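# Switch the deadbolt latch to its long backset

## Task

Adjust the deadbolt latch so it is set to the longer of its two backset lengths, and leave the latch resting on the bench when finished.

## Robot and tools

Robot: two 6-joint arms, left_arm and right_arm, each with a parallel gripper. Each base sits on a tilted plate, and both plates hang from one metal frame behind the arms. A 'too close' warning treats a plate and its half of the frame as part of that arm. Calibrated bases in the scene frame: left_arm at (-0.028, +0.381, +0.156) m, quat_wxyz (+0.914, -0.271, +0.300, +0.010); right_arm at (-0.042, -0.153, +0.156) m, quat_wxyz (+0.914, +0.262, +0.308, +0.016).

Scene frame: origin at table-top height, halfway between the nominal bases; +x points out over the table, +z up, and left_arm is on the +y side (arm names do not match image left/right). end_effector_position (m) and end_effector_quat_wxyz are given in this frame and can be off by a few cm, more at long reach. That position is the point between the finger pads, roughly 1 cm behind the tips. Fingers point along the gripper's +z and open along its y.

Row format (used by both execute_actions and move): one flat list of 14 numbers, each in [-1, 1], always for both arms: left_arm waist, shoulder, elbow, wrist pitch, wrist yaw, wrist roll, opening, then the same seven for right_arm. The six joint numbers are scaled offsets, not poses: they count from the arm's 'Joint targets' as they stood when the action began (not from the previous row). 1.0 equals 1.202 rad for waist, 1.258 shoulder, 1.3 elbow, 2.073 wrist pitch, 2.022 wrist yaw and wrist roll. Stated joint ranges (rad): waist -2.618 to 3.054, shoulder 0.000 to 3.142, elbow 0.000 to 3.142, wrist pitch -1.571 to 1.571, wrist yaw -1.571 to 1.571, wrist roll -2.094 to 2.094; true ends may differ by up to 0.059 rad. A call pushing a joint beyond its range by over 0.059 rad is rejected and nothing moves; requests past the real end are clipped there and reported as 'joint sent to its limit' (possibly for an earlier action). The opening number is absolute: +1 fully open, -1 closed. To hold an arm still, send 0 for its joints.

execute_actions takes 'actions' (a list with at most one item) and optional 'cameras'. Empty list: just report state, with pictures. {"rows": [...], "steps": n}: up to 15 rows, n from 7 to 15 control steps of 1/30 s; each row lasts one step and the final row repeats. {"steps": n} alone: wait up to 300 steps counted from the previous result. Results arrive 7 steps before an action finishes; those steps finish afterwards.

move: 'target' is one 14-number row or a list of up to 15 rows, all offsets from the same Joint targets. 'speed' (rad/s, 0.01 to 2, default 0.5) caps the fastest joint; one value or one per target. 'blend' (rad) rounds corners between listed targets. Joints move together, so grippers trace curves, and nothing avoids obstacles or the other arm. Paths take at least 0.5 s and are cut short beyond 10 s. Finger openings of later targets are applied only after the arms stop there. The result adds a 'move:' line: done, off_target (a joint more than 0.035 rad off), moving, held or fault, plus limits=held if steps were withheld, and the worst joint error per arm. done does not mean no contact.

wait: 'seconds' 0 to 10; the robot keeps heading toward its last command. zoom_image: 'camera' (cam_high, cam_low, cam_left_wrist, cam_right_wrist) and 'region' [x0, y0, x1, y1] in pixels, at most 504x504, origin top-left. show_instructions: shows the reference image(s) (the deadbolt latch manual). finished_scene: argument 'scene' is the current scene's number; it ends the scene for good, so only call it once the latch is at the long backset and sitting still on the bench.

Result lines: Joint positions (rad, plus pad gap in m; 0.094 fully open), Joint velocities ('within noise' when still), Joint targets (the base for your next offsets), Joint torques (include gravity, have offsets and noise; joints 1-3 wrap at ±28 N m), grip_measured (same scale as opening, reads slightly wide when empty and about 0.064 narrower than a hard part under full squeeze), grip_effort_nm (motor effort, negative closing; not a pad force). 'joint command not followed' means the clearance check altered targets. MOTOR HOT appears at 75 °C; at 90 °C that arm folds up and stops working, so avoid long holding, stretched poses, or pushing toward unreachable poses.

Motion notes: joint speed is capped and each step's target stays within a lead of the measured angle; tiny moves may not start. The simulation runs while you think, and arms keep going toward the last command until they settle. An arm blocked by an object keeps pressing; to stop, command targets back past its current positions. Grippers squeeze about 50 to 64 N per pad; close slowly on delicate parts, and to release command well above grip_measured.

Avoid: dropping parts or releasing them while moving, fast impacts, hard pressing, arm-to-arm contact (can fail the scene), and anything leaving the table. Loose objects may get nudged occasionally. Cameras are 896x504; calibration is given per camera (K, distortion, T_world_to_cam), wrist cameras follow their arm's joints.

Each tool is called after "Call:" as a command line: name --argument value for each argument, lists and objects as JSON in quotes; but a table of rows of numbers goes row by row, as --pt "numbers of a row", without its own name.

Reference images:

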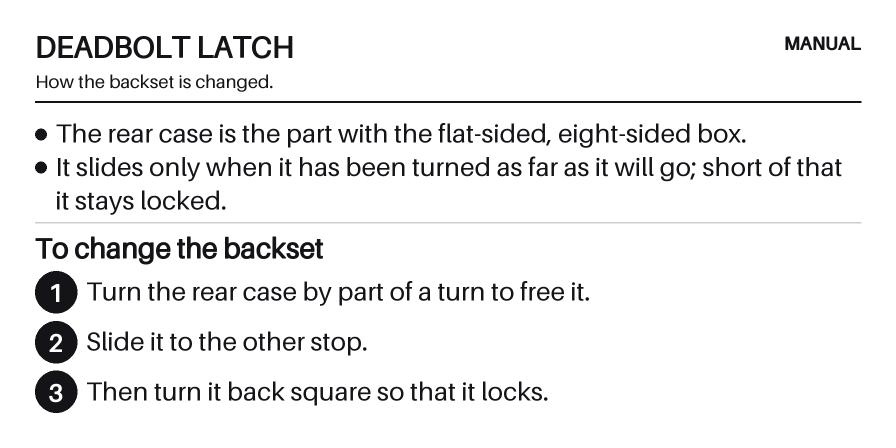

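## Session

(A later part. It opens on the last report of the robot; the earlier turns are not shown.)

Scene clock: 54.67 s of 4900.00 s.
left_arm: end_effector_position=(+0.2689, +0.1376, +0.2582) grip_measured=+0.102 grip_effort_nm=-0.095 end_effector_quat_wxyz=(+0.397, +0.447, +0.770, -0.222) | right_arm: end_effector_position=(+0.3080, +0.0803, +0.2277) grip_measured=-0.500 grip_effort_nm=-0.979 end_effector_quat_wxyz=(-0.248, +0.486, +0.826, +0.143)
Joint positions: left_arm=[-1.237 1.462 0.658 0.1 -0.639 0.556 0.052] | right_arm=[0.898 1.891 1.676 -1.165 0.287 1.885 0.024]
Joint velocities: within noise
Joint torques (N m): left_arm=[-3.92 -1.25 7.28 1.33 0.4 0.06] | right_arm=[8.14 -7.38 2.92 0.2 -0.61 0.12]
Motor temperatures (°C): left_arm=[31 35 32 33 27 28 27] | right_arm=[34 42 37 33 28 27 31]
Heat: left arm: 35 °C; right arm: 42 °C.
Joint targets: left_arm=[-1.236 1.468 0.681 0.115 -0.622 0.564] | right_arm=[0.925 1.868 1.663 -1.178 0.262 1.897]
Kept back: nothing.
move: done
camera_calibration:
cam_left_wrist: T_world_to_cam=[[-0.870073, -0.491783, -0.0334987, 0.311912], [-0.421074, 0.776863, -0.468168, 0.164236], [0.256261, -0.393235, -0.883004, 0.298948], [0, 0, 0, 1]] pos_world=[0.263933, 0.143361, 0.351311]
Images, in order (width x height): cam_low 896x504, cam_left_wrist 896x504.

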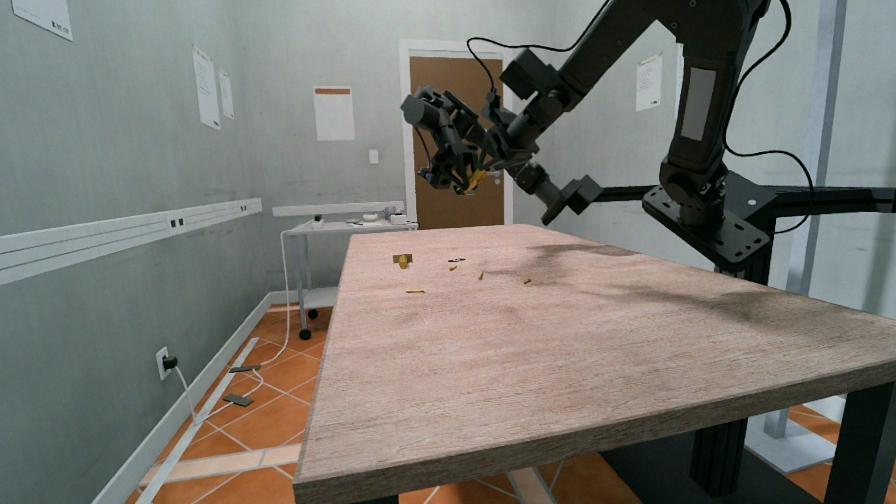

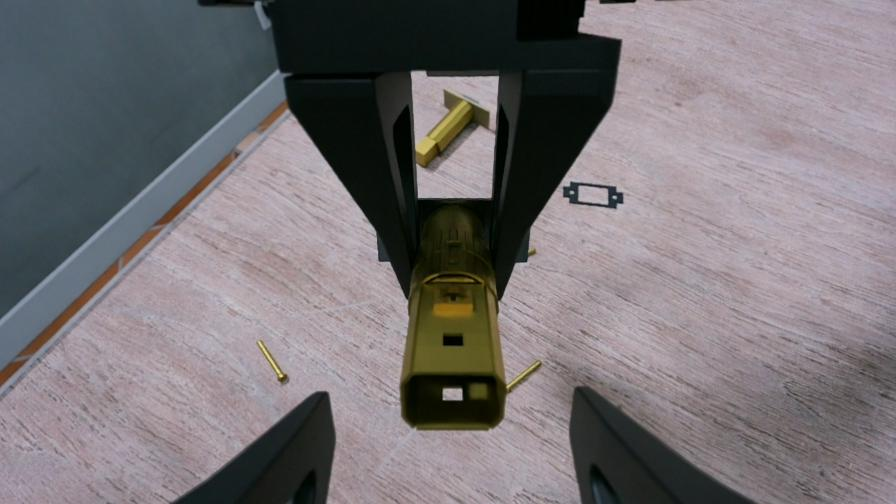

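Call:
move --target '[0.0312,0.0572,0.0208,0.0294,0.0143,0.0143,0.1,0,0,0,0,0,0,-0.7]' --speed 0.1 --cameras '["cam_left_wrist","cam_low"]'

Call:
zoom_image --camera "cam_low" --region '[440, 130, 540, 210]'

Scene clock: 56.73 s of 4900.00 s.
left_arm: end_effector_position=(+0.2781, +0.1245, +0.2498) grip_measured=+0.102 grip_effort_nm=-0.095 end_effector_quat_wxyz=(+0.396, +0.447, +0.771, -0.222) | right_arm: end_effector_position=(+0.3080, +0.0803, +0.2277) grip_measured=-0.500 grip_effort_nm=-0.984 end_effector_quat_wxyz=(-0.248, +0.486, +0.826, +0.143)
Joint positions: left_arm=[-1.198 1.534 0.684 0.161 -0.61 0.585 0.052] | right_arm=[0.898 1.891 1.676 -1.165 0.287 1.885 0.024]
Joint velocities: within noise
Joint torques (N m): left_arm=[-4.19 -1.68 7.2 1.34 0.4 0.05] | right_arm=[8.13 -7.36 2.92 0.2 -0.61 0.11]
Motor temperatures (°C): left_arm=[31 35 32 33 27 28 27] | right_arm=[34 42 37 33 28 27 31]
Heat: left arm: 35 °C; right arm: 42 °C.
Joint targets: left_arm=[-1.198 1.540 0.708 0.176 -0.593 0.593] | right_arm=[0.925 1.868 1.663 -1.178 0.262 1.897]
Kept back: nothing.
move: done
camera_calibration:
cam_left_wrist: T_world_to_cam=[[-0.870066, -0.491802, -0.0334205, 0.313185], [-0.421427, 0.777305, -0.467115, 0.174158], [0.255706, -0.392336, -0.883565, 0.284214], [0, 0, 0, 1]] pos_world=[0.273211, 0.130158, 0.34294]
Images, in order (width x height): cam_low 896x504, cam_left_wrist 896x504.

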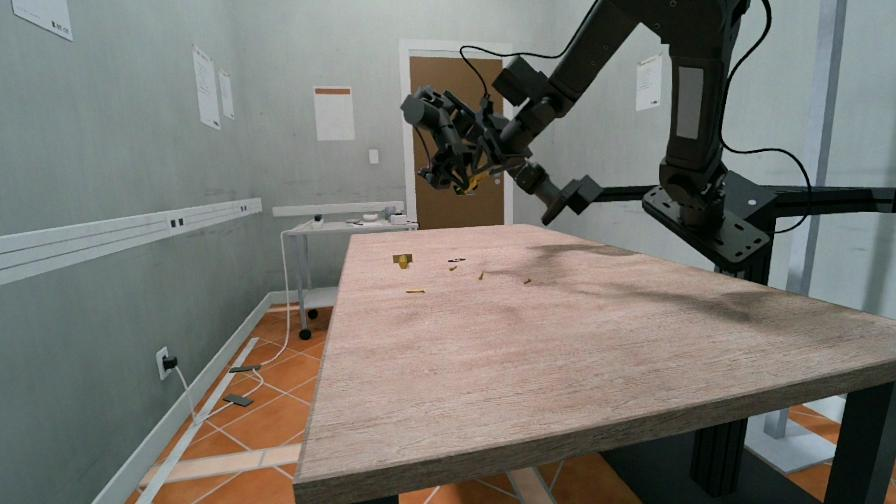

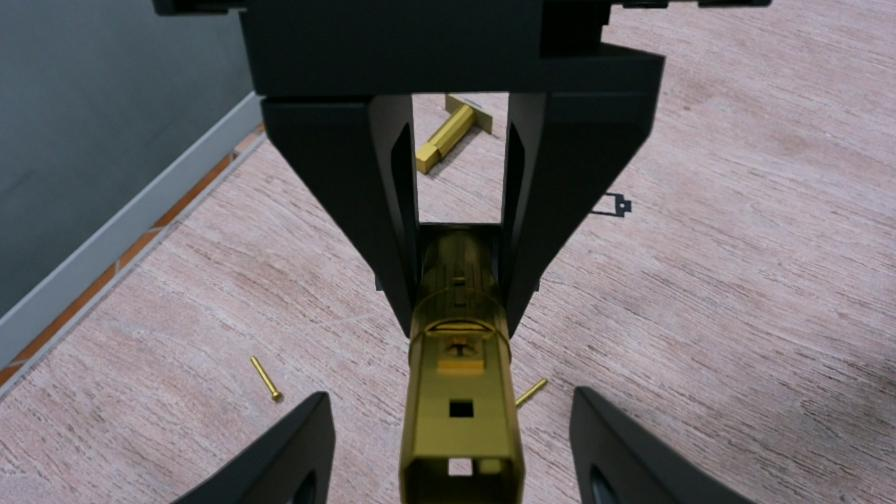

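Scaled by 5.040 from the camera's 896x504 image, which has a finer 1280x720 frame.

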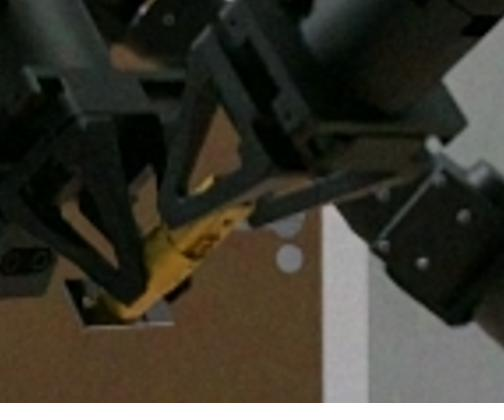

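Call:
execute_actions --actions '[{"rows":[[0,0,0,0,0,0,0.0,0,0,0,0,0,0,-0.7],[0,0,0,0,0,0,-0.1,0,0,0,0,0,0,-0.7],[0,0,0,0,0,0,-0.2,0,0,0,0,0,0,-0.7],[0,0,0,0,0,0,-0.3,0,0,0,0,0,0,-0.7],[0,0,0,0,0,0,-0.36,0,0,0,0,0,0,-0.7],[0,0,0,0,0,0,-0.4,0,0,0,0,0,0,-0.7],[0,0,0,0,0,0,-0.42,0,0,0,0,0,0,-0.7],[0,0,0,0,0,0,-0.44,0,0,0,0,0,0,-0.7],[0,0,0,0,0,0,-0.46,0,0,0,0,0,0,-0.7],[0,0,0,0,0,0,-0.48,0,0,0,0,0,0,-0.7],[0,0,0,0,0,0,-0.5,0,0,0,0,0,0,-0.7],[0,0,0,0,0,0,-0.52,0,0,0,0,0,0,-0.7],[0,0,0,0,0,0,-0.54,0,0,0,0,0,0,-0.7],[0,0,0,0,0,0,-0.56,0,0,0,0,0,0,-0.7],[0,0,0,0,0,0,-0.58,0,0,0,0,0,0,-0.7]]}]'

Call:
execute_actions --actions '[{"rows":[[0,0,0,0,0,0,-0.6,0,0,0,0,0,0,-0.7],[0,0,0,0,0,0,-0.62,0,0,0,0,0,0,-0.7],[0,0,0,0,0,0,-0.64,0,0,0,0,0,0,-0.7],[0,0,0,0,0,0,-0.66,0,0,0,0,0,0,-0.7],[0,0,0,0,0,0,-0.68,0,0,0,0,0,0,-0.7]]}]' --cameras '["cam_left_wrist","cam_right_wrist"]'

Scene clock: 57.90 s of 4900.00 s.
left_arm: end_effector_position=(+0.2782, +0.1244, +0.2500) grip_measured=-0.424 grip_effort_nm=-0.046 end_effector_quat_wxyz=(+0.397, +0.447, +0.771, -0.222) | right_arm: end_effector_position=(+0.3080, +0.0803, +0.2277) grip_measured=-0.500 grip_effort_nm=-0.979 end_effector_quat_wxyz=(-0.248, +0.486, +0.826, +0.143)
Joint positions: left_arm=[-1.198 1.534 0.684 0.161 -0.609 0.586 0.027] | right_arm=[0.898 1.891 1.676 -1.165 0.287 1.885 0.024]
Joint velocities: left_arm=[-0.012 -0.002 0.002 0.022 0.022 0.022 -0.031] | right_arm=[within noise]
Joint torques (N m): left_arm=[-4.23 -1.81 7.34 1.25 0.37 0.08] | right_arm=[8.13 -7.38 2.93 0.19 -0.61 0.09]
Motor temperatures (°C): left_arm=[31 35 32 33 27 28 27] | right_arm=[34 41 37 33 28 27 31]
Heat: left arm: 35 °C; right arm: 41 °C.
Joint targets: left_arm=[-1.198 1.540 0.708 0.176 -0.593 0.593] | right_arm=[0.925 1.868 1.663 -1.178 0.262 1.896]
Steps of this call (1-27: nothing new was sent; 28-35: this action's first 8). Readings (joint positions of left_arm | right_arm):
28: [-1.198 1.534 0.684 0.161 -0.610 0.586] | [0.898 1.891 1.676 -1.165 0.287 1.885]
29: [-1.198 1.534 0.684 0.161 -0.610 0.586] | [0.898 1.891 1.676 -1.165 0.287 1.885]
31: [-1.198 1.534 0.684 0.161 -0.610 0.586] | [0.898 1.891 1.676 -1.165 0.287 1.885]
35: the state above

Scene clock: 58.40 s of 4900.00 s.
left_arm: end_effector_position=(+0.2774, +0.1236, +0.2503) grip_measured=-0.529 grip_effort_nm=-1.013 end_effector_quat_wxyz=(+0.396, +0.448, +0.769, -0.225) | right_arm: end_effector_position=(+0.3080, +0.0803, +0.2277) grip_measured=-0.500 grip_effort_nm=-0.984 end_effector_quat_wxyz=(-0.248, +0.487, +0.825, +0.142)
Joint positions: left_arm=[-1.198 1.534 0.684 0.16 -0.603 0.586 0.022] | right_arm=[0.898 1.891 1.676 -1.165 0.287 1.887 0.024]
Joint velocities: within noise
Joint torques (N m): left_arm=[-4.19 -1.73 7.27 1.33 0.34 0.07] | right_arm=[8.13 -7.36 2.92 0.2 -0.61 0.09]
Motor temperatures (°C): left_arm=[31 35 32 33 27 28 27] | right_arm=[34 41 37 33 28 27 31]
Heat: left arm: 35 °C; right arm: 41 °C.
Joint targets: left_arm=[-1.198 1.540 0.708 0.176 -0.593 0.593] | right_arm=[0.925 1.868 1.663 -1.178 0.262 1.897]
Steps of this call (1-7: your previous action's last 7; 8-15: this action's first 8). Readings (joint positions of left_arm | right_arm):
8: [-1.198 1.534 0.684 0.160 -0.603 0.586] | [0.898 1.891 1.676 -1.165 0.287 1.887]
9: [-1.198 1.534 0.684 0.160 -0.603 0.586] | [0.898 1.891 1.676 -1.165 0.287 1.887]
11: [-1.198 1.534 0.684 0.160 -0.603 0.586] | [0.898 1.891 1.676 -1.165 0.287 1.887]
15: the state above
camera_calibration:
cam_left_wrist: T_world_to_cam=[[-0.87295, -0.486828, -0.0309277, 0.311639], [-0.417029, 0.777677, -0.470431, 0.174321], [0.253071, -0.397765, -0.881894, 0.285501], [0, 0, 0, 1]] pos_world=[0.272491, 0.129711, 0.343426]
cam_right_wrist: T_world_to_cam=[[-0.879824, -0.475275, 0.00492548, 0.310446], [-0.244543, 0.461534, 0.852752, -0.117504], [-0.407564, 0.749067, -0.522293, 0.27284], [0, 0, 0, 1]] pos_world=[0.355603, -0.00259626, 0.241175]
Images, in order (width x height): cam_left_wrist 896x504, cam_right_wrist 896x504.

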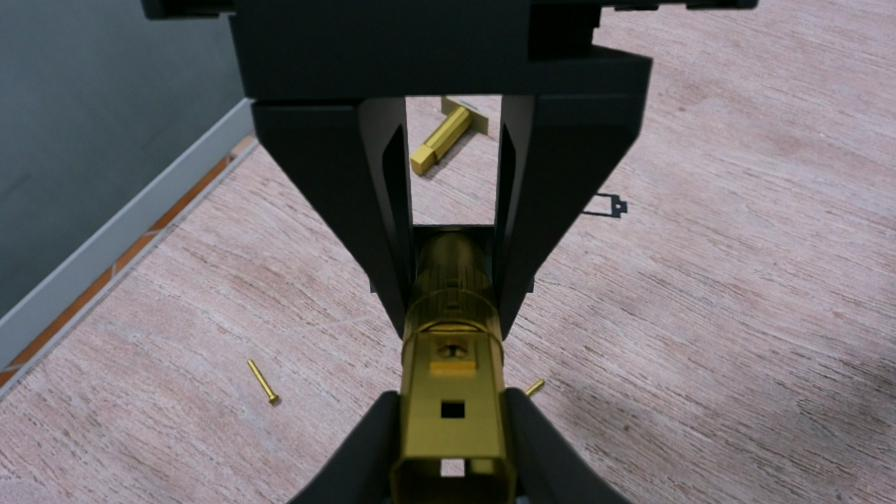

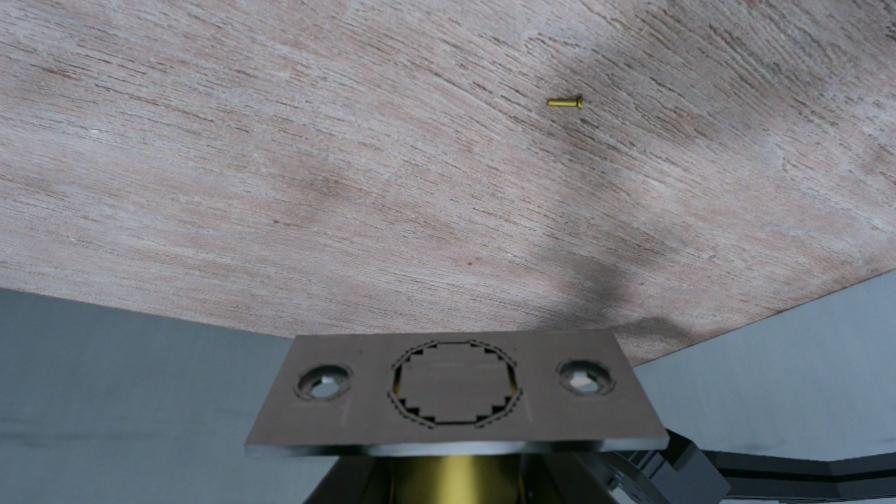

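Call:
move --target '[0,0,0,0,0,-0.12,-0.7,0,0,0,0,0,0,-0.7]' --speed 0.3 --cameras '["cam_left_wrist","cam_right_wrist"]'

Scene clock: 60.07 s of 4900.00 s.
left_arm: end_effector_position=(+0.2730, +0.1216, +0.2487) grip_measured=-0.529 grip_effort_nm=-1.028 end_effector_quat_wxyz=(+0.371, +0.390, +0.801, -0.263) | right_arm: end_effector_position=(+0.3035, +0.0773, +0.2276) grip_measured=-0.500 grip_effort_nm=-0.989 end_effector_quat_wxyz=(-0.254, +0.483, +0.827, +0.133)
Joint positions: left_arm=[-1.198 1.537 0.684 0.147 -0.587 0.417 0.022] | right_arm=[0.898 1.891 1.676 -1.186 0.281 1.892 0.024]
Joint velocities: within noise
Joint torques (N m): left_arm=[-4.22 -2.02 7.09 1.46 0.19 -0.82] | right_arm=[8.1 -7.36 2.92 0.4 -0.53 0.05]
Motor temperatures (°C): left_arm=[31 35 32 33 27 28 27] | right_arm=[34 41 36 33 28 27 31]
Heat: left arm: 35 °C; right arm: 41 °C.
Joint targets: left_arm=[-1.198 1.540 0.708 0.176 -0.593 0.351] | right_arm=[0.925 1.868 1.663 -1.178 0.262 1.897]
Kept back: nothing.
move: off_target (left_arm); left_arm: the wrist roll is farthest, 0.067 rad from its target
camera_calibration:
cam_left_wrist: T_world_to_cam=[[-0.827999, -0.549759, 0.110377, 0.267005], [-0.532702, 0.709766, -0.460936, 0.210782], [0.175061, -0.440452, -0.880543, 0.310541], [0, 0, 0, 1]] pos_world=[0.279, 0.133961, 0.341131]
cam_right_wrist: T_world_to_cam=[[-0.873054, -0.487115, 0.0222553, 0.3], [-0.23792, 0.465373, 0.852539, -0.119321], [-0.425642, 0.739018, -0.52219, 0.279407], [0, 0, 0, 1]] pos_world=[0.352454, -0.00482354, 0.240953]
Images, in order (width x height): cam_left_wrist 896x504, cam_right_wrist 896x504.

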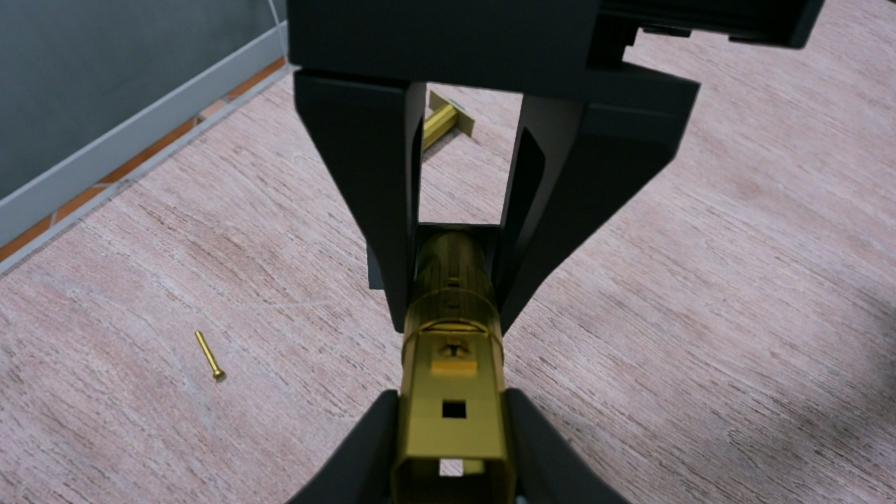

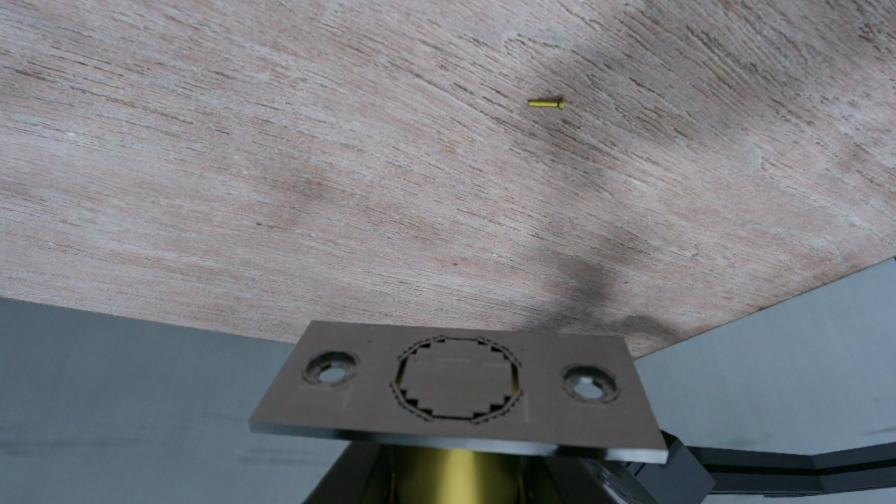

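Call:
move --target '[0,0,0,0,0,0.116,-0.7,0,0,0,0,0,0,-0.7]' --speed 0.4 --cameras '["cam_left_wrist","cam_right_wrist"]'

Call:
move --target '[0,0,0,0,0,0.1,-0.7,0,0,0,0,0,0,-0.7]' --speed 0.3 --cameras '["cam_left_wrist","cam_right_wrist"]'

Scene clock: 61.50 s of 4900.00 s.
left_arm: end_effector_position=(+0.2766, +0.1224, +0.2499) grip_measured=-0.529 grip_effort_nm=-1.028 end_effector_quat_wxyz=(+0.391, +0.431, +0.778, -0.236) | right_arm: end_effector_position=(+0.3074, +0.0787, +0.2282) grip_measured=-0.500 grip_effort_nm=-0.984 end_effector_quat_wxyz=(-0.249, +0.487, +0.825, +0.140)
Joint positions: left_arm=[-1.197 1.537 0.684 0.162 -0.597 0.54 0.022] | right_arm=[0.898 1.889 1.676 -1.171 0.287 1.892 0.024]
Joint velocities: within noise
Joint torques (N m): left_arm=[-4.31 -2.18 7.3 1.31 0.3 0.52] | right_arm=[8.12 -7.13 2.93 0.26 -0.62 0.05]
Motor temperatures (°C): left_arm=[31 35 32 33 27 28 27] | right_arm=[34 41 36 33 28 27 31]
Heat: left arm: 35 °C; right arm: 41 °C.
Joint targets: left_arm=[-1.199 1.540 0.708 0.176 -0.593 0.585] | right_arm=[0.925 1.867 1.663 -1.178 0.262 1.897]
Kept back: nothing.
move: off_target (left_arm); left_arm: the wrist roll is farthest, 0.046 rad from its target
camera_calibration:
cam_left_wrist: T_world_to_cam=[[-0.861888, -0.507004, 0.00979625, 0.299633], [-0.450903, 0.757393, -0.472274, 0.187114], [0.232025, -0.411464, -0.881398, 0.292238], [0, 0, 0, 1]] pos_world=[0.274814, 0.130441, 0.343011]
cam_right_wrist: T_world_to_cam=[[-0.880127, -0.474643, 0.00952353, 0.30819], [-0.241264, 0.46447, 0.852091, -0.118353], [-0.408863, 0.747651, -0.523307, 0.274779], [0, 0, 0, 1]] pos_world=[0.355039, -0.00418711, 0.241706]
Images, in order (width x height): cam_left_wrist 896x504, cam_right_wrist 896x504.

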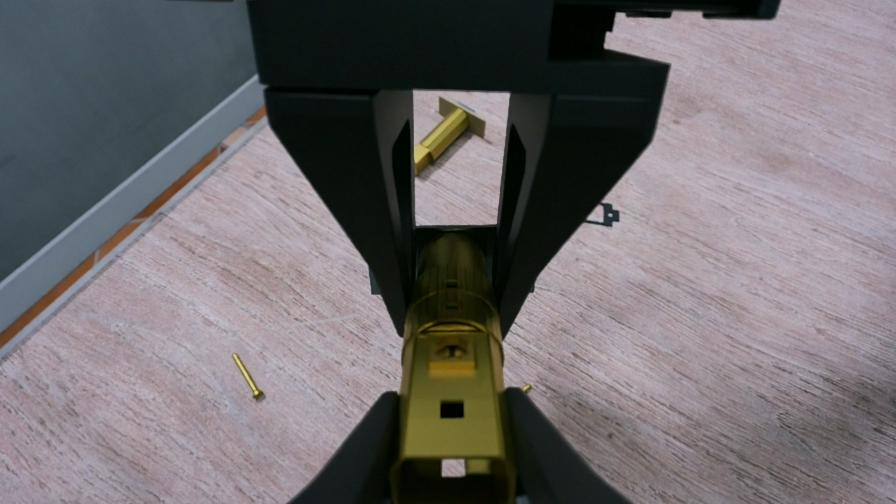

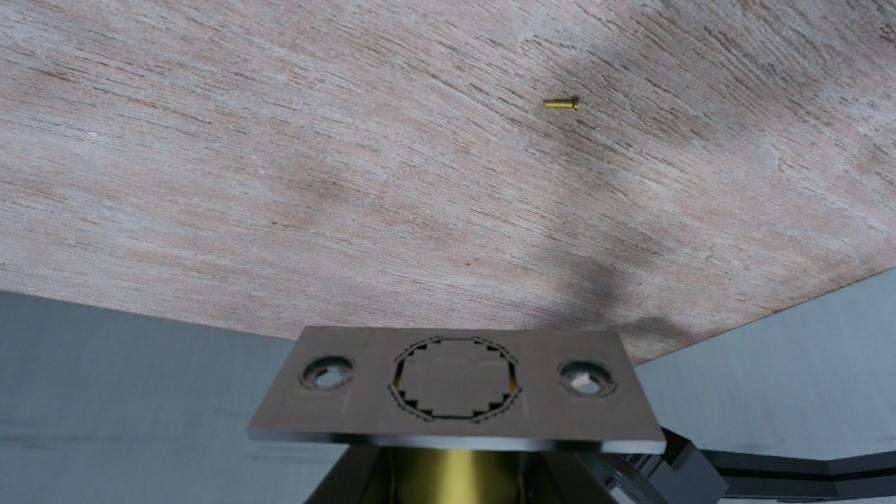

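Scene clock: 62.80 s of 4900.00 s.
left_arm: end_effector_position=(+0.2794, +0.1237, +0.2497) grip_measured=-0.530 grip_effort_nm=-1.023 end_effector_quat_wxyz=(+0.412, +0.497, +0.738, -0.195) | right_arm: end_effector_position=(+0.3105, +0.0797, +0.2291) grip_measured=-0.501 grip_effort_nm=-0.989 end_effector_quat_wxyz=(-0.246, +0.491, +0.823, +0.146)
Joint positions: left_arm=[-1.195 1.537 0.684 0.171 -0.607 0.726 0.022] | right_arm=[0.898 1.885 1.676 -1.159 0.291 1.891 0.023]
Joint velocities: within noise
Joint torques (N m): left_arm=[-4.48 -2.03 7.16 1.19 0.35 0.73] | right_arm=[8.1 -6.84 2.93 0.16 -0.66 0.05]
Motor temperatures (°C): left_arm=[31 35 32 33 27 28 27] | right_arm=[34 41 36 33 28 27 31]
Heat: left arm: 35 °C; right arm: 41 °C.
Joint targets: left_arm=[-1.198 1.540 0.708 0.176 -0.593 0.787] | right_arm=[0.925 1.868 1.663 -1.178 0.261 1.896]
Kept back: nothing.
move: off_target (left_arm); left_arm: the wrist roll is farthest, 0.062 rad from its target
camera_calibration:
cam_left_wrist: T_world_to_cam=[[-0.896832, -0.418581, -0.143118, 0.339736], [-0.314081, 0.830328, -0.460335, 0.137044], [0.311522, -0.367893, -0.876133, 0.263019], [0, 0, 0, 1]] pos_world=[0.265793, 0.125179, 0.342148]
cam_right_wrist: T_world_to_cam=[[-0.885477, -0.464683, -0.000674789, 0.314571], [-0.243325, 0.462429, 0.852615, -0.118153], [-0.395883, 0.755135, -0.522539, 0.270964], [0, 0, 0, 1]] pos_world=[0.357066, -0.00380123, 0.242541]
Images, in order (width x height): cam_left_wrist 896x504, cam_right_wrist 896x504.

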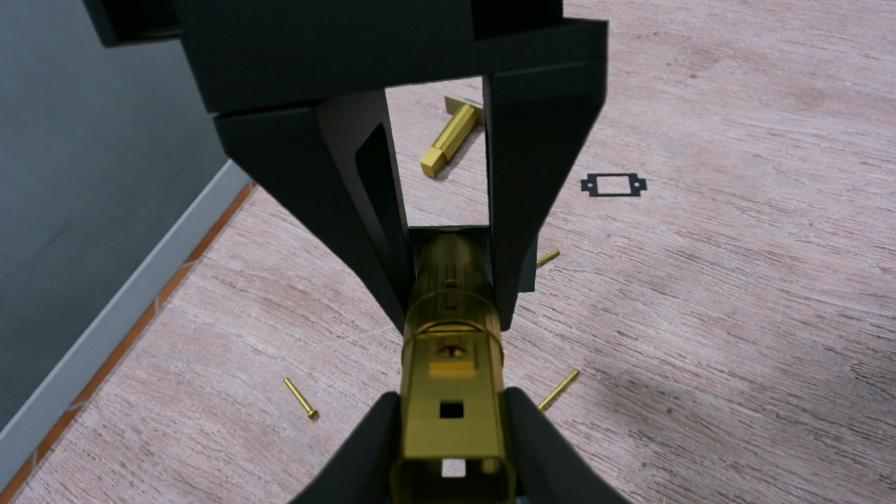

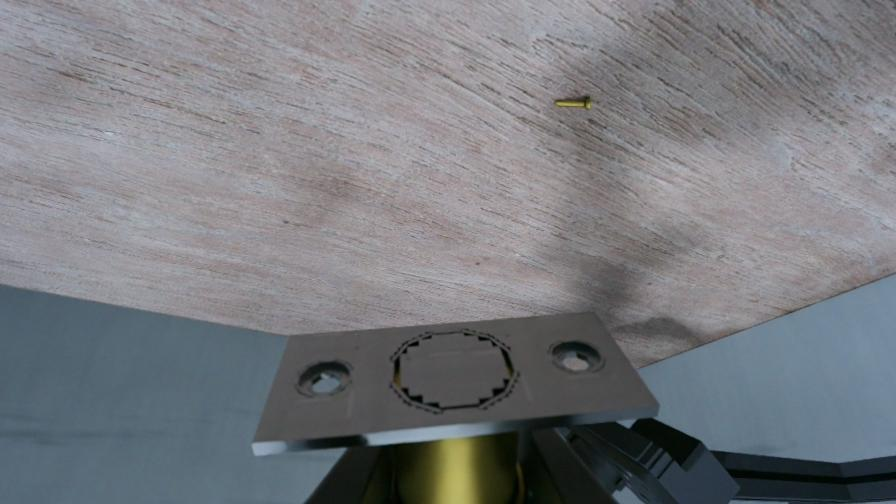

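Call:
move --pt "0 0 0 0 0 -0.1 -0.7 0 0 0 0 0 0 -0.7" --pt "0 0 0 0 0 -0.1 -0.7 0 0 0 0 0 0 0.7" --speed 0.5 --cameras '["cam_left_wrist","cam_right_wrist"]'

Scene clock: 66.70 s of 4900.00 s.
left_arm: end_effector_position=(+0.2781, +0.1245, +0.2476) grip_measured=-0.530 grip_effort_nm=-1.028 end_effector_quat_wxyz=(+0.395, +0.451, +0.770, -0.219) | right_arm: end_effector_position=(+0.3069, +0.0792, +0.2300) grip_measured=+0.698 grip_effort_nm=0.139 end_effector_quat_wxyz=(-0.253, +0.487, +0.824, +0.143)
Joint positions: left_arm=[-1.194 1.537 0.684 0.159 -0.609 0.594 0.022] | right_arm=[0.899 1.885 1.676 -1.171 0.278 1.892 0.08]
Joint velocities: within noise
Joint torques (N m): left_arm=[-4.6 -2.14 7.19 1.34 0.45 -0.07] | right_arm=[8.02 -6.83 2.93 0.27 -0.51 0.05]
Motor temperatures (°C): left_arm=[31 35 32 34 27 28 28] | right_arm=[34 41 36 33 28 27 31]
Heat: left arm: 35 °C; right arm: 41 °C.
Joint targets: left_arm=[-1.199 1.540 0.708 0.176 -0.594 0.585] | right_arm=[0.925 1.868 1.663 -1.178 0.261 1.897]
Kept back: nothing.
move: done
camera_calibration:
cam_left_wrist: T_world_to_cam=[[-0.87314, -0.485794, -0.0403787, 0.314858], [-0.414807, 0.783945, -0.461915, 0.169176], [0.256051, -0.386568, -0.886004, 0.282101], [0, 0, 0, 1]] pos_world=[0.272858, 0.129383, 0.340801]
cam_right_wrist: T_world_to_cam=[[-0.880334, -0.474261, 0.00944792, 0.307997], [-0.237052, 0.457098, 0.857244, -0.122207], [-0.410876, 0.752421, -0.514823, 0.27346], [0, 0, 0, 1]] pos_world=[0.35453, -0.00382584, 0.242635]
Images, in order (width x height): cam_left_wrist 896x504, cam_right_wrist 896x504.

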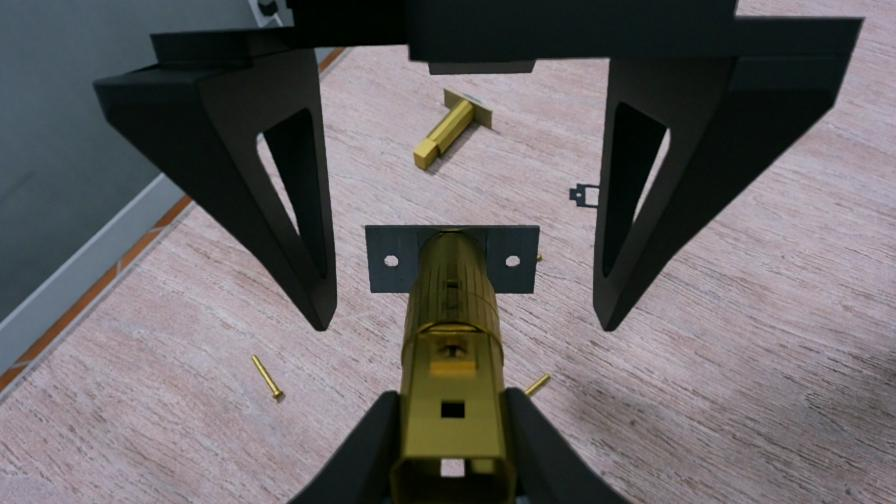

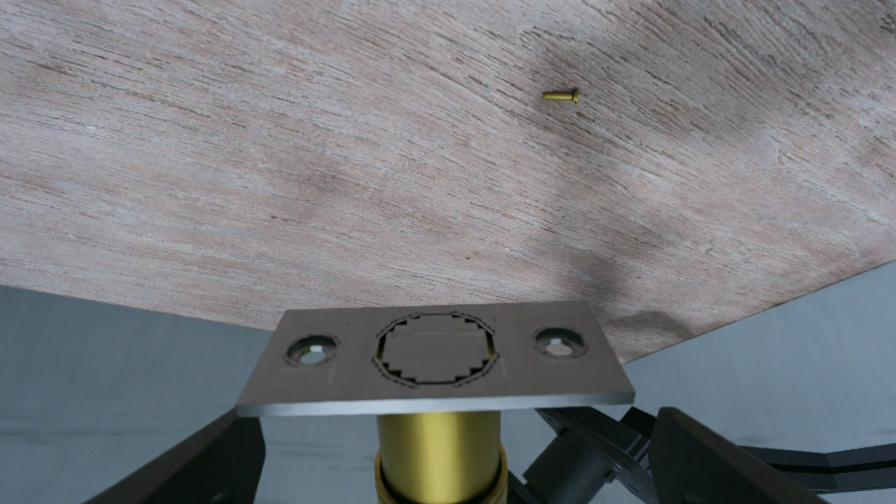

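Call:
move --target '[0,0,0,0,0,0,-0.7,-0.0549,-0.0127,0,0,0,-0.0321,0.7]' --speed 0.1 --cameras '["cam_left_wrist","cam_right_wrist"]'

Scene clock: 68.90 s of 4900.00 s.
left_arm: end_effector_position=(+0.2780, +0.1246, +0.2476) grip_measured=-0.530 grip_effort_nm=-1.023 end_effector_quat_wxyz=(+0.395, +0.451, +0.770, -0.219) | right_arm: end_effector_position=(+0.3170, +0.0685, +0.2198) grip_measured=+0.698 grip_effort_nm=0.144 end_effector_quat_wxyz=(-0.249, +0.486, +0.826, +0.142)
Joint positions: left_arm=[-1.194 1.537 0.684 0.159 -0.609 0.594 0.022] | right_arm=[0.855 1.875 1.676 -1.171 0.277 1.844 0.08]
Joint velocities: within noise
Joint torques (N m): left_arm=[-4.56 -2.07 7.19 1.35 0.41 -0.1] | right_arm=[6.3 -7.5 2.89 0.22 -0.51 -0.12]
Motor temperatures (°C): left_arm=[31 35 32 34 27 28 28] | right_arm=[34 41 36 33 28 27 31]
Heat: left arm: 35 °C; right arm: 41 °C.
Joint targets: left_arm=[-1.199 1.540 0.708 0.176 -0.593 0.585] | right_arm=[0.859 1.852 1.663 -1.178 0.262 1.832]
Kept back: nothing.
move: done
camera_calibration:
cam_left_wrist: T_world_to_cam=[[-0.872945, -0.486174, -0.0400182, 0.314769], [-0.415404, 0.783865, -0.461514, 0.169157], [0.255745, -0.386253, -0.88623, 0.282155], [0, 0, 0, 1]] pos_world=[0.272885, 0.12942, 0.340719]
cam_right_wrist: T_world_to_cam=[[-0.878907, -0.476943, 0.00693551, 0.312213], [-0.243437, 0.461013, 0.853349, -0.103542], [-0.410196, 0.748326, -0.521293, 0.281806], [0, 0, 0, 1]] pos_world=[0.364796, -0.0142406, 0.233095]
Images, in order (width x height): cam_left_wrist 896x504, cam_right_wrist 896x504.

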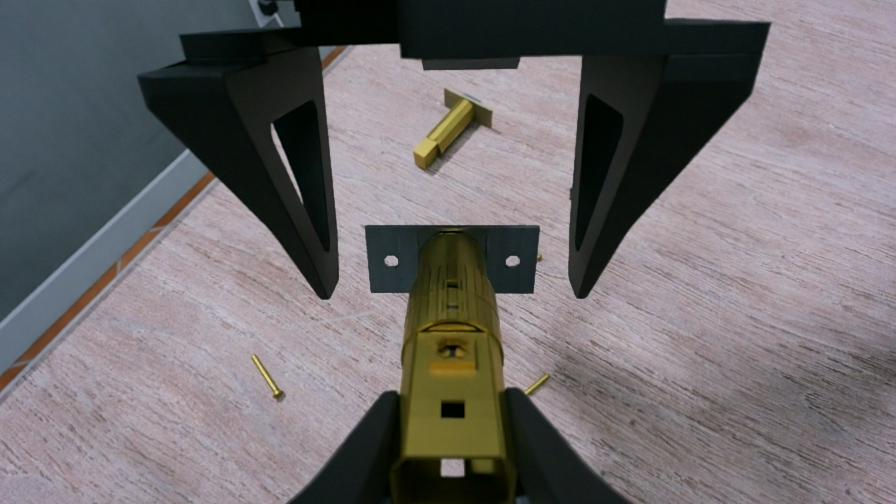

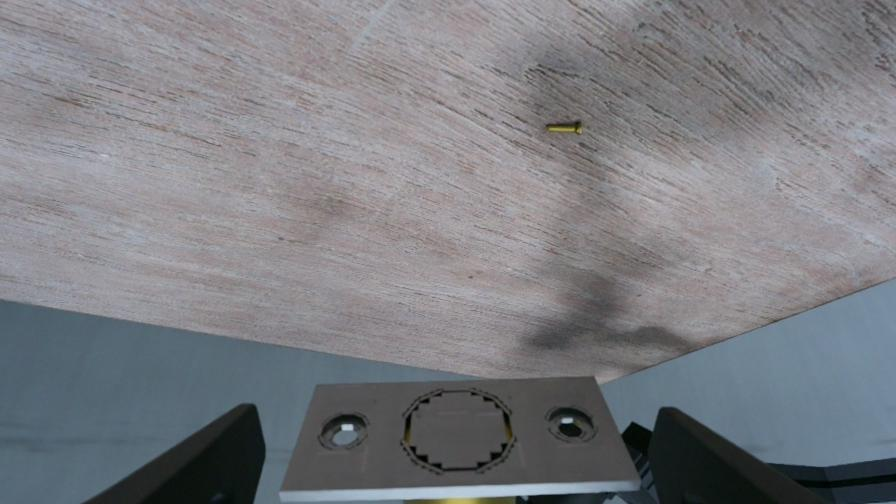

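Call:
execute_actions --actions '[{"rows":[[0,0,0,0,0,0,-0.7,0,0,0,0,0,0,0.6],[0,0,0,0,0,0,-0.7,0,0,0,0,0,0,0.5],[0,0,0,0,0,0,-0.7,0,0,0,0,0,0,0.42],[0,0,0,0,0,0,-0.7,0,0,0,0,0,0,0.38],[0,0,0,0,0,0,-0.7,0,0,0,0,0,0,0.34],[0,0,0,0,0,0,-0.7,0,0,0,0,0,0,0.31],[0,0,0,0,0,0,-0.7,0,0,0,0,0,0,0.28],[0,0,0,0,0,0,-0.7,0,0,0,0,0,0,0.26],[0,0,0,0,0,0,-0.7,0,0,0,0,0,0,0.24],[0,0,0,0,0,0,-0.7,0,0,0,0,0,0,0.22],[0,0,0,0,0,0,-0.7,0,0,0,0,0,0,0.20],[0,0,0,0,0,0,-0.7,0,0,0,0,0,0,0.18],[0,0,0,0,0,0,-0.7,0,0,0,0,0,0,0.15],[0,0,0,0,0,0,-0.7,0,0,0,0,0,0,0.10],[0,0,0,0,0,0,-0.7,0,0,0,0,0,0,0.05]]}]'

Call:
execute_actions --actions '[{"rows":[[0,0,0,0,0,0,-0.7,0,0,0,0,0,0,0.0]],"steps":15}]' --cameras '["cam_left_wrist","cam_right_wrist"]'

Scene clock: 69.80 s of 4900.00 s.
left_arm: end_effector_position=(+0.2780, +0.1246, +0.2476) grip_measured=-0.530 grip_effort_nm=-1.023 end_effector_quat_wxyz=(+0.395, +0.451, +0.770, -0.219) | right_arm: end_effector_position=(+0.3170, +0.0685, +0.2198) grip_measured=+0.275 grip_effort_nm=-0.002 end_effector_quat_wxyz=(-0.249, +0.485, +0.826, +0.142)
Joint positions: left_arm=[-1.194 1.537 0.684 0.159 -0.609 0.593 0.022] | right_arm=[0.855 1.875 1.676 -1.171 0.277 1.842 0.06]
Joint velocities: left_arm=[within noise] | right_arm=[0.002 0.002 -0.022 -0.007 0.022 0.007 -0.027]
Joint torques (N m): left_arm=[-4.55 -2.04 7.19 1.34 0.41 -0.09] | right_arm=[6.31 -7.5 2.91 0.22 -0.51 -0.11]
Motor temperatures (°C): left_arm=[31 35 32 33 27 28 28] | right_arm=[34 41 36 33 28 27 31]
Heat: left arm: 35 °C; right arm: 41 °C.
Joint targets: left_arm=[-1.199 1.540 0.708 0.176 -0.593 0.585] | right_arm=[0.859 1.852 1.663 -1.178 0.262 1.832]
Steps of this call (1-19: nothing new was sent; 20-27: this action's first 8). Readings (joint positions of left_arm | right_arm):
20: [-1.194 1.537 0.684 0.159 -0.609 0.593] | [0.855 1.875 1.676 -1.171 0.277 1.843]
21: [-1.194 1.537 0.684 0.159 -0.609 0.593] | [0.855 1.875 1.676 -1.171 0.277 1.843]
23: [-1.194 1.537 0.684 0.159 -0.609 0.593] | [0.855 1.875 1.676 -1.171 0.277 1.843]
27: the state above

Scene clock: 70.30 s of 4900.00 s.
left_arm: end_effector_position=(+0.2780, +0.1246, +0.2476) grip_measured=-0.530 grip_effort_nm=-1.018 end_effector_quat_wxyz=(+0.395, +0.451, +0.770, -0.219) | right_arm: end_effector_position=(+0.3170, +0.0685, +0.2198) grip_measured=+0.185 grip_effort_nm=-0.969 end_effector_quat_wxyz=(-0.249, +0.485, +0.826, +0.142)
Joint positions: left_arm=[-1.194 1.537 0.684 0.159 -0.609 0.593 0.022] | right_arm=[0.855 1.875 1.676 -1.171 0.277 1.842 0.056]
Joint velocities: within noise
Joint torques (N m): left_arm=[-4.59 -2.02 7.24 1.32 0.44 -0.1] | right_arm=[6.28 -7.5 2.89 0.22 -0.5 -0.11]
Motor temperatures (°C): left_arm=[31 35 32 33 27 28 28] | right_arm=[34 41 36 33 28 27 31]
Heat: left arm: 35 °C; right arm: 41 °C.
Joint targets: left_arm=[-1.199 1.540 0.708 0.176 -0.593 0.585] | right_arm=[0.859 1.852 1.663 -1.178 0.262 1.832]
Steps of this call (1-7: your previous action's last 7; 8-15: this action's first 8). Readings (joint positions of left_arm | right_arm):
8: [-1.194 1.537 0.684 0.159 -0.609 0.593] | [0.855 1.875 1.676 -1.171 0.277 1.842]
9: [-1.194 1.537 0.684 0.159 -0.609 0.593] | [0.855 1.875 1.676 -1.171 0.277 1.842]
11: [-1.194 1.537 0.684 0.159 -0.609 0.593] | [0.855 1.875 1.676 -1.171 0.277 1.842]
15: the state above
camera_calibration:
cam_left_wrist: T_world_to_cam=[[-0.872747, -0.48658, -0.0394041, 0.314613], [-0.416003, 0.783533, -0.461539, 0.16937], [0.25545, -0.386414, -0.886244, 0.282261], [0, 0, 0, 1]] pos_world=[0.272932, 0.129447, 0.34072]
cam_right_wrist: T_world_to_cam=[[-0.878454, -0.477785, 0.00630679, 0.312265], [-0.244343, 0.460512, 0.853361, -0.103223], [-0.410628, 0.748097, -0.521282, 0.281956], [0, 0, 0, 1]] pos_world=[0.364868, -0.0141991, 0.233095]
Images, in order (width x height): cam_left_wrist 896x504, cam_right_wrist 896x504.

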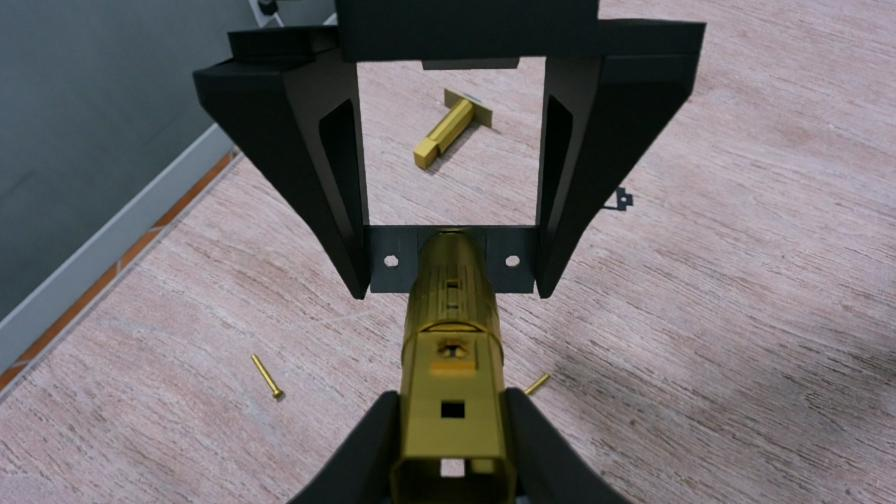

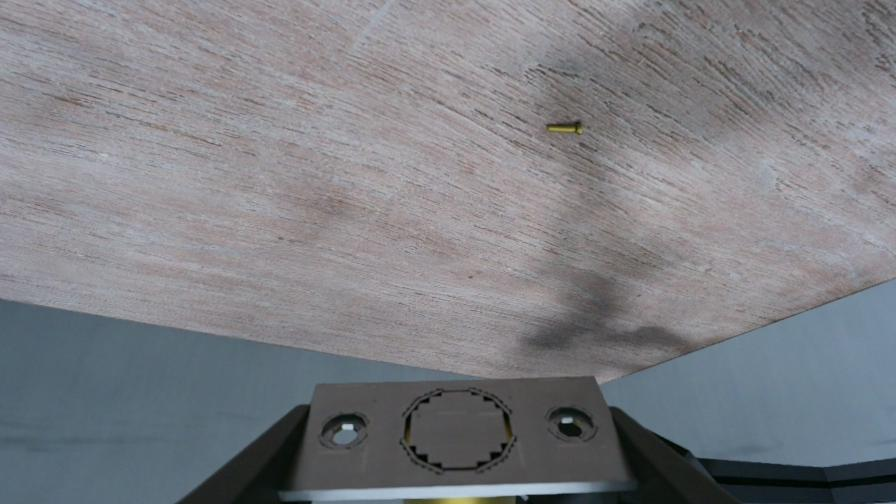

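Call:
move --target '[0,0,0,0,0,0.15,-0.9,0,0,0,0,0,0,-0.2]' --speed 0.4 --cameras '["cam_left_wrist","cam_right_wrist"]'

Scene clock: 72.03 s of 4900.00 s.
left_arm: end_effector_position=(+0.2781, +0.1247, +0.2475) grip_measured=-0.530 grip_effort_nm=-1.023 end_effector_quat_wxyz=(+0.422, +0.557, +0.698, -0.160) | right_arm: end_effector_position=(+0.3170, +0.0685, +0.2198) grip_measured=+0.184 grip_effort_nm=-0.989 end_effector_quat_wxyz=(-0.249, +0.485, +0.826, +0.142)
Joint positions: left_arm=[-1.194 1.537 0.684 0.159 -0.61 0.881 0.022] | right_arm=[0.855 1.875 1.676 -1.171 0.277 1.842 0.056]
Joint velocities: within noise
Joint torques (N m): left_arm=[-4.53 -2.14 7.16 1.37 0.41 0.06] | right_arm=[6.28 -7.51 2.88 0.22 -0.5 -0.11]
Motor temperatures (°C): left_arm=[31 35 32 33 27 28 28] | right_arm=[34 41 36 33 28 27 31]
Heat: left arm: 35 °C; right arm: 41 °C.
Joint targets: left_arm=[-1.199 1.540 0.708 0.176 -0.593 0.889] | right_arm=[0.859 1.852 1.663 -1.178 0.262 1.832]
Kept back: nothing.
move: done
camera_calibration:
cam_left_wrist: T_world_to_cam=[[-0.910551, -0.315697, -0.266893, 0.360281], [-0.184153, 0.887772, -0.42184, 0.0819535], [0.370113, -0.334957, -0.866498, 0.239012], [0, 0, 0, 1]] pos_world=[0.254684, 0.121042, 0.337831]
cam_right_wrist: T_world_to_cam=[[-0.878303, -0.478066, 0.00609722, 0.312283], [-0.244645, 0.460345, 0.853365, -0.103117], [-0.410772, 0.748021, -0.521278, 0.282006], [0, 0, 0, 1]] pos_world=[0.364892, -0.0141852, 0.233096]
Images, in order (width x height): cam_left_wrist 896x504, cam_right_wrist 896x504.

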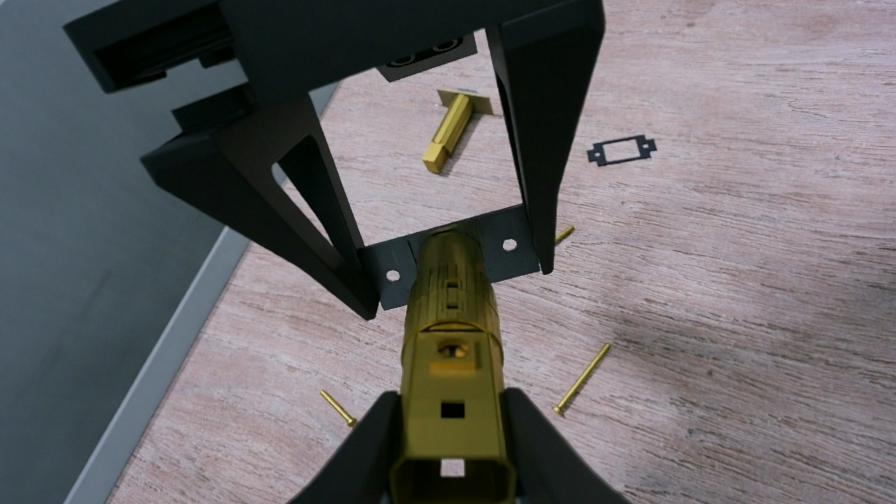

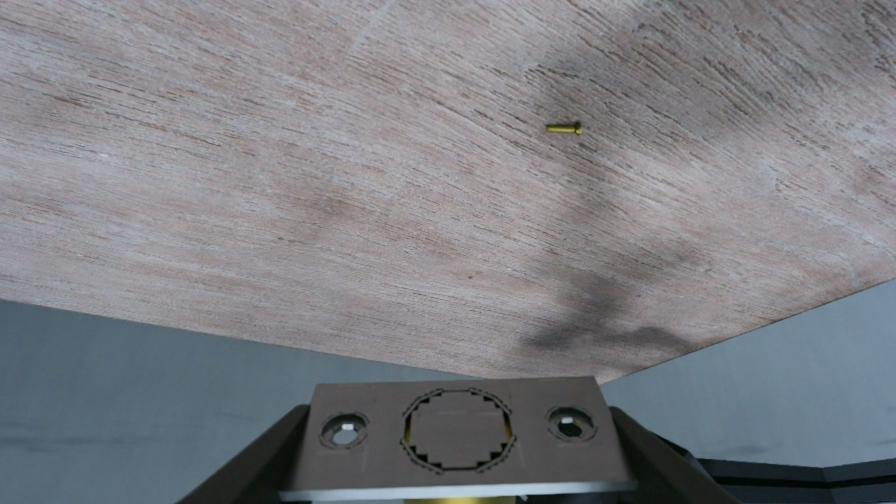

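Call:
move --target '[0,0,0,0,0,0.15,-0.9,0,0,0,0,0,0,-0.2]' --speed 0.4 --cameras '[]'

Call:
move --target '[0,0,0,0,0,0.1,-0.9,0,0,0,0,0,0,-0.2]' --speed 0.3 --cameras '["cam_left_wrist","cam_right_wrist"]'

Scene clock: 73.80 s of 4900.00 s.
left_arm: end_effector_position=(+0.2785, +0.1247, +0.2476) grip_measured=-0.530 grip_effort_nm=-1.023 end_effector_quat_wxyz=(+0.442, +0.655, +0.605, -0.094) | right_arm: end_effector_position=(+0.3170, +0.0685, +0.2198) grip_measured=+0.184 grip_effort_nm=-0.984 end_effector_quat_wxyz=(-0.249, +0.485, +0.826, +0.142)
Joint positions: left_arm=[-1.194 1.537 0.684 0.161 -0.611 1.185 0.022] | right_arm=[0.855 1.875 1.676 -1.171 0.277 1.842 0.056]
Joint velocities: within noise
Joint torques (N m): left_arm=[-4.55 -2.07 7.13 1.32 0.42 0.02] | right_arm=[6.3 -7.5 2.91 0.22 -0.51 -0.11]
Motor temperatures (°C): left_arm=[31 35 32 33 27 28 28] | right_arm=[34 41 36 33 28 27 31]
Heat: left arm: 35 °C; right arm: 41 °C.
Joint targets: left_arm=[-1.199 1.540 0.708 0.176 -0.593 1.192] | right_arm=[0.859 1.852 1.663 -1.178 0.262 1.832]
Kept back: nothing.
move: done
No camera images: "cameras" was empty.

Scene clock: 75.17 s of 4900.00 s.
left_arm: end_effector_position=(+0.2787, +0.1247, +0.2479) grip_measured=-0.530 grip_effort_nm=-1.018 end_effector_quat_wxyz=(+0.449, +0.713, +0.536, -0.049) | right_arm: end_effector_position=(+0.3170, +0.0686, +0.2198) grip_measured=+0.184 grip_effort_nm=-0.984 end_effector_quat_wxyz=(-0.250, +0.485, +0.826, +0.142)
Joint positions: left_arm=[-1.194 1.537 0.684 0.162 -0.611 1.388 0.022] | right_arm=[0.855 1.875 1.676 -1.171 0.277 1.842 0.056]
Joint velocities: within noise
Joint torques (N m): left_arm=[-4.59 -2.07 7.21 1.31 0.42 0.02] | right_arm=[6.31 -7.5 2.86 0.22 -0.5 -0.11]
Motor temperatures (°C): left_arm=[31 35 33 33 27 28 28] | right_arm=[33 41 36 33 28 27 31]
Heat: left arm: 35 °C; right arm: 41 °C.
Joint targets: left_arm=[-1.199 1.540 0.708 0.176 -0.593 1.394] | right_arm=[0.859 1.852 1.663 -1.178 0.261 1.832]
Kept back: nothing.
move: done
camera_calibration:
cam_left_wrist: T_world_to_cam=[[-0.796625, 0.0359542, -0.603403, 0.36869], [0.211338, 0.951798, -0.222299, -0.085439], [0.566326, -0.304611, -0.765825, 0.155723], [0, 0, 0, 1]] pos_world=[0.223574, 0.1155, 0.322732]
cam_right_wrist: T_world_to_cam=[[-0.878276, -0.478114, 0.00618711, 0.312239], [-0.244452, 0.460093, 0.853556, -0.103262], [-0.410944, 0.748145, -0.520965, 0.281955], [0, 0, 0, 1]] pos_world=[0.364857, -0.0141474, 0.233096]
Images, in order (width x height): cam_left_wrist 896x504, cam_right_wrist 896x504.

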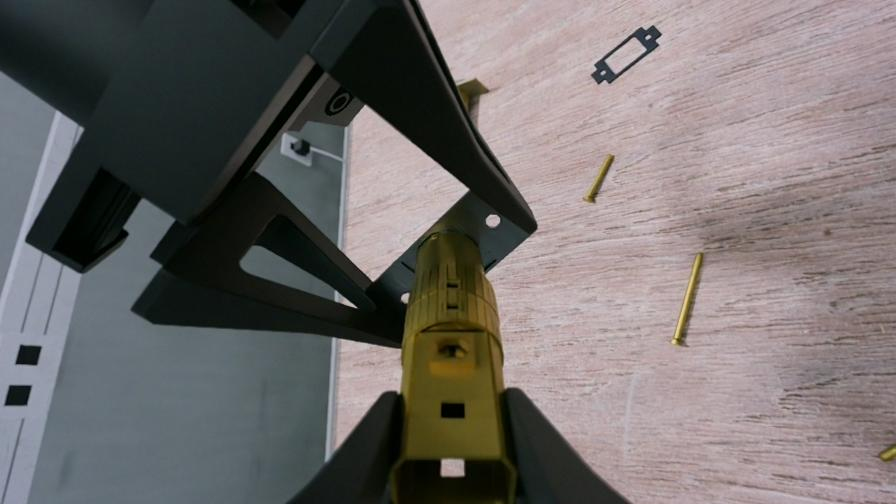

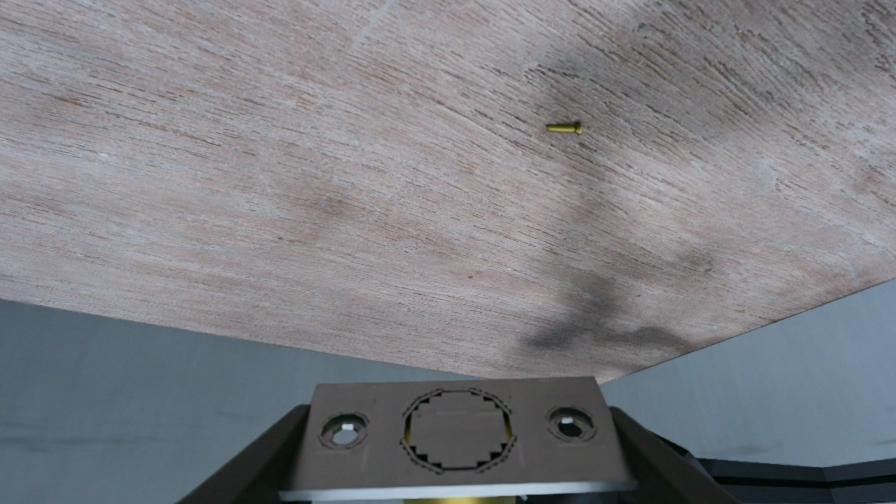

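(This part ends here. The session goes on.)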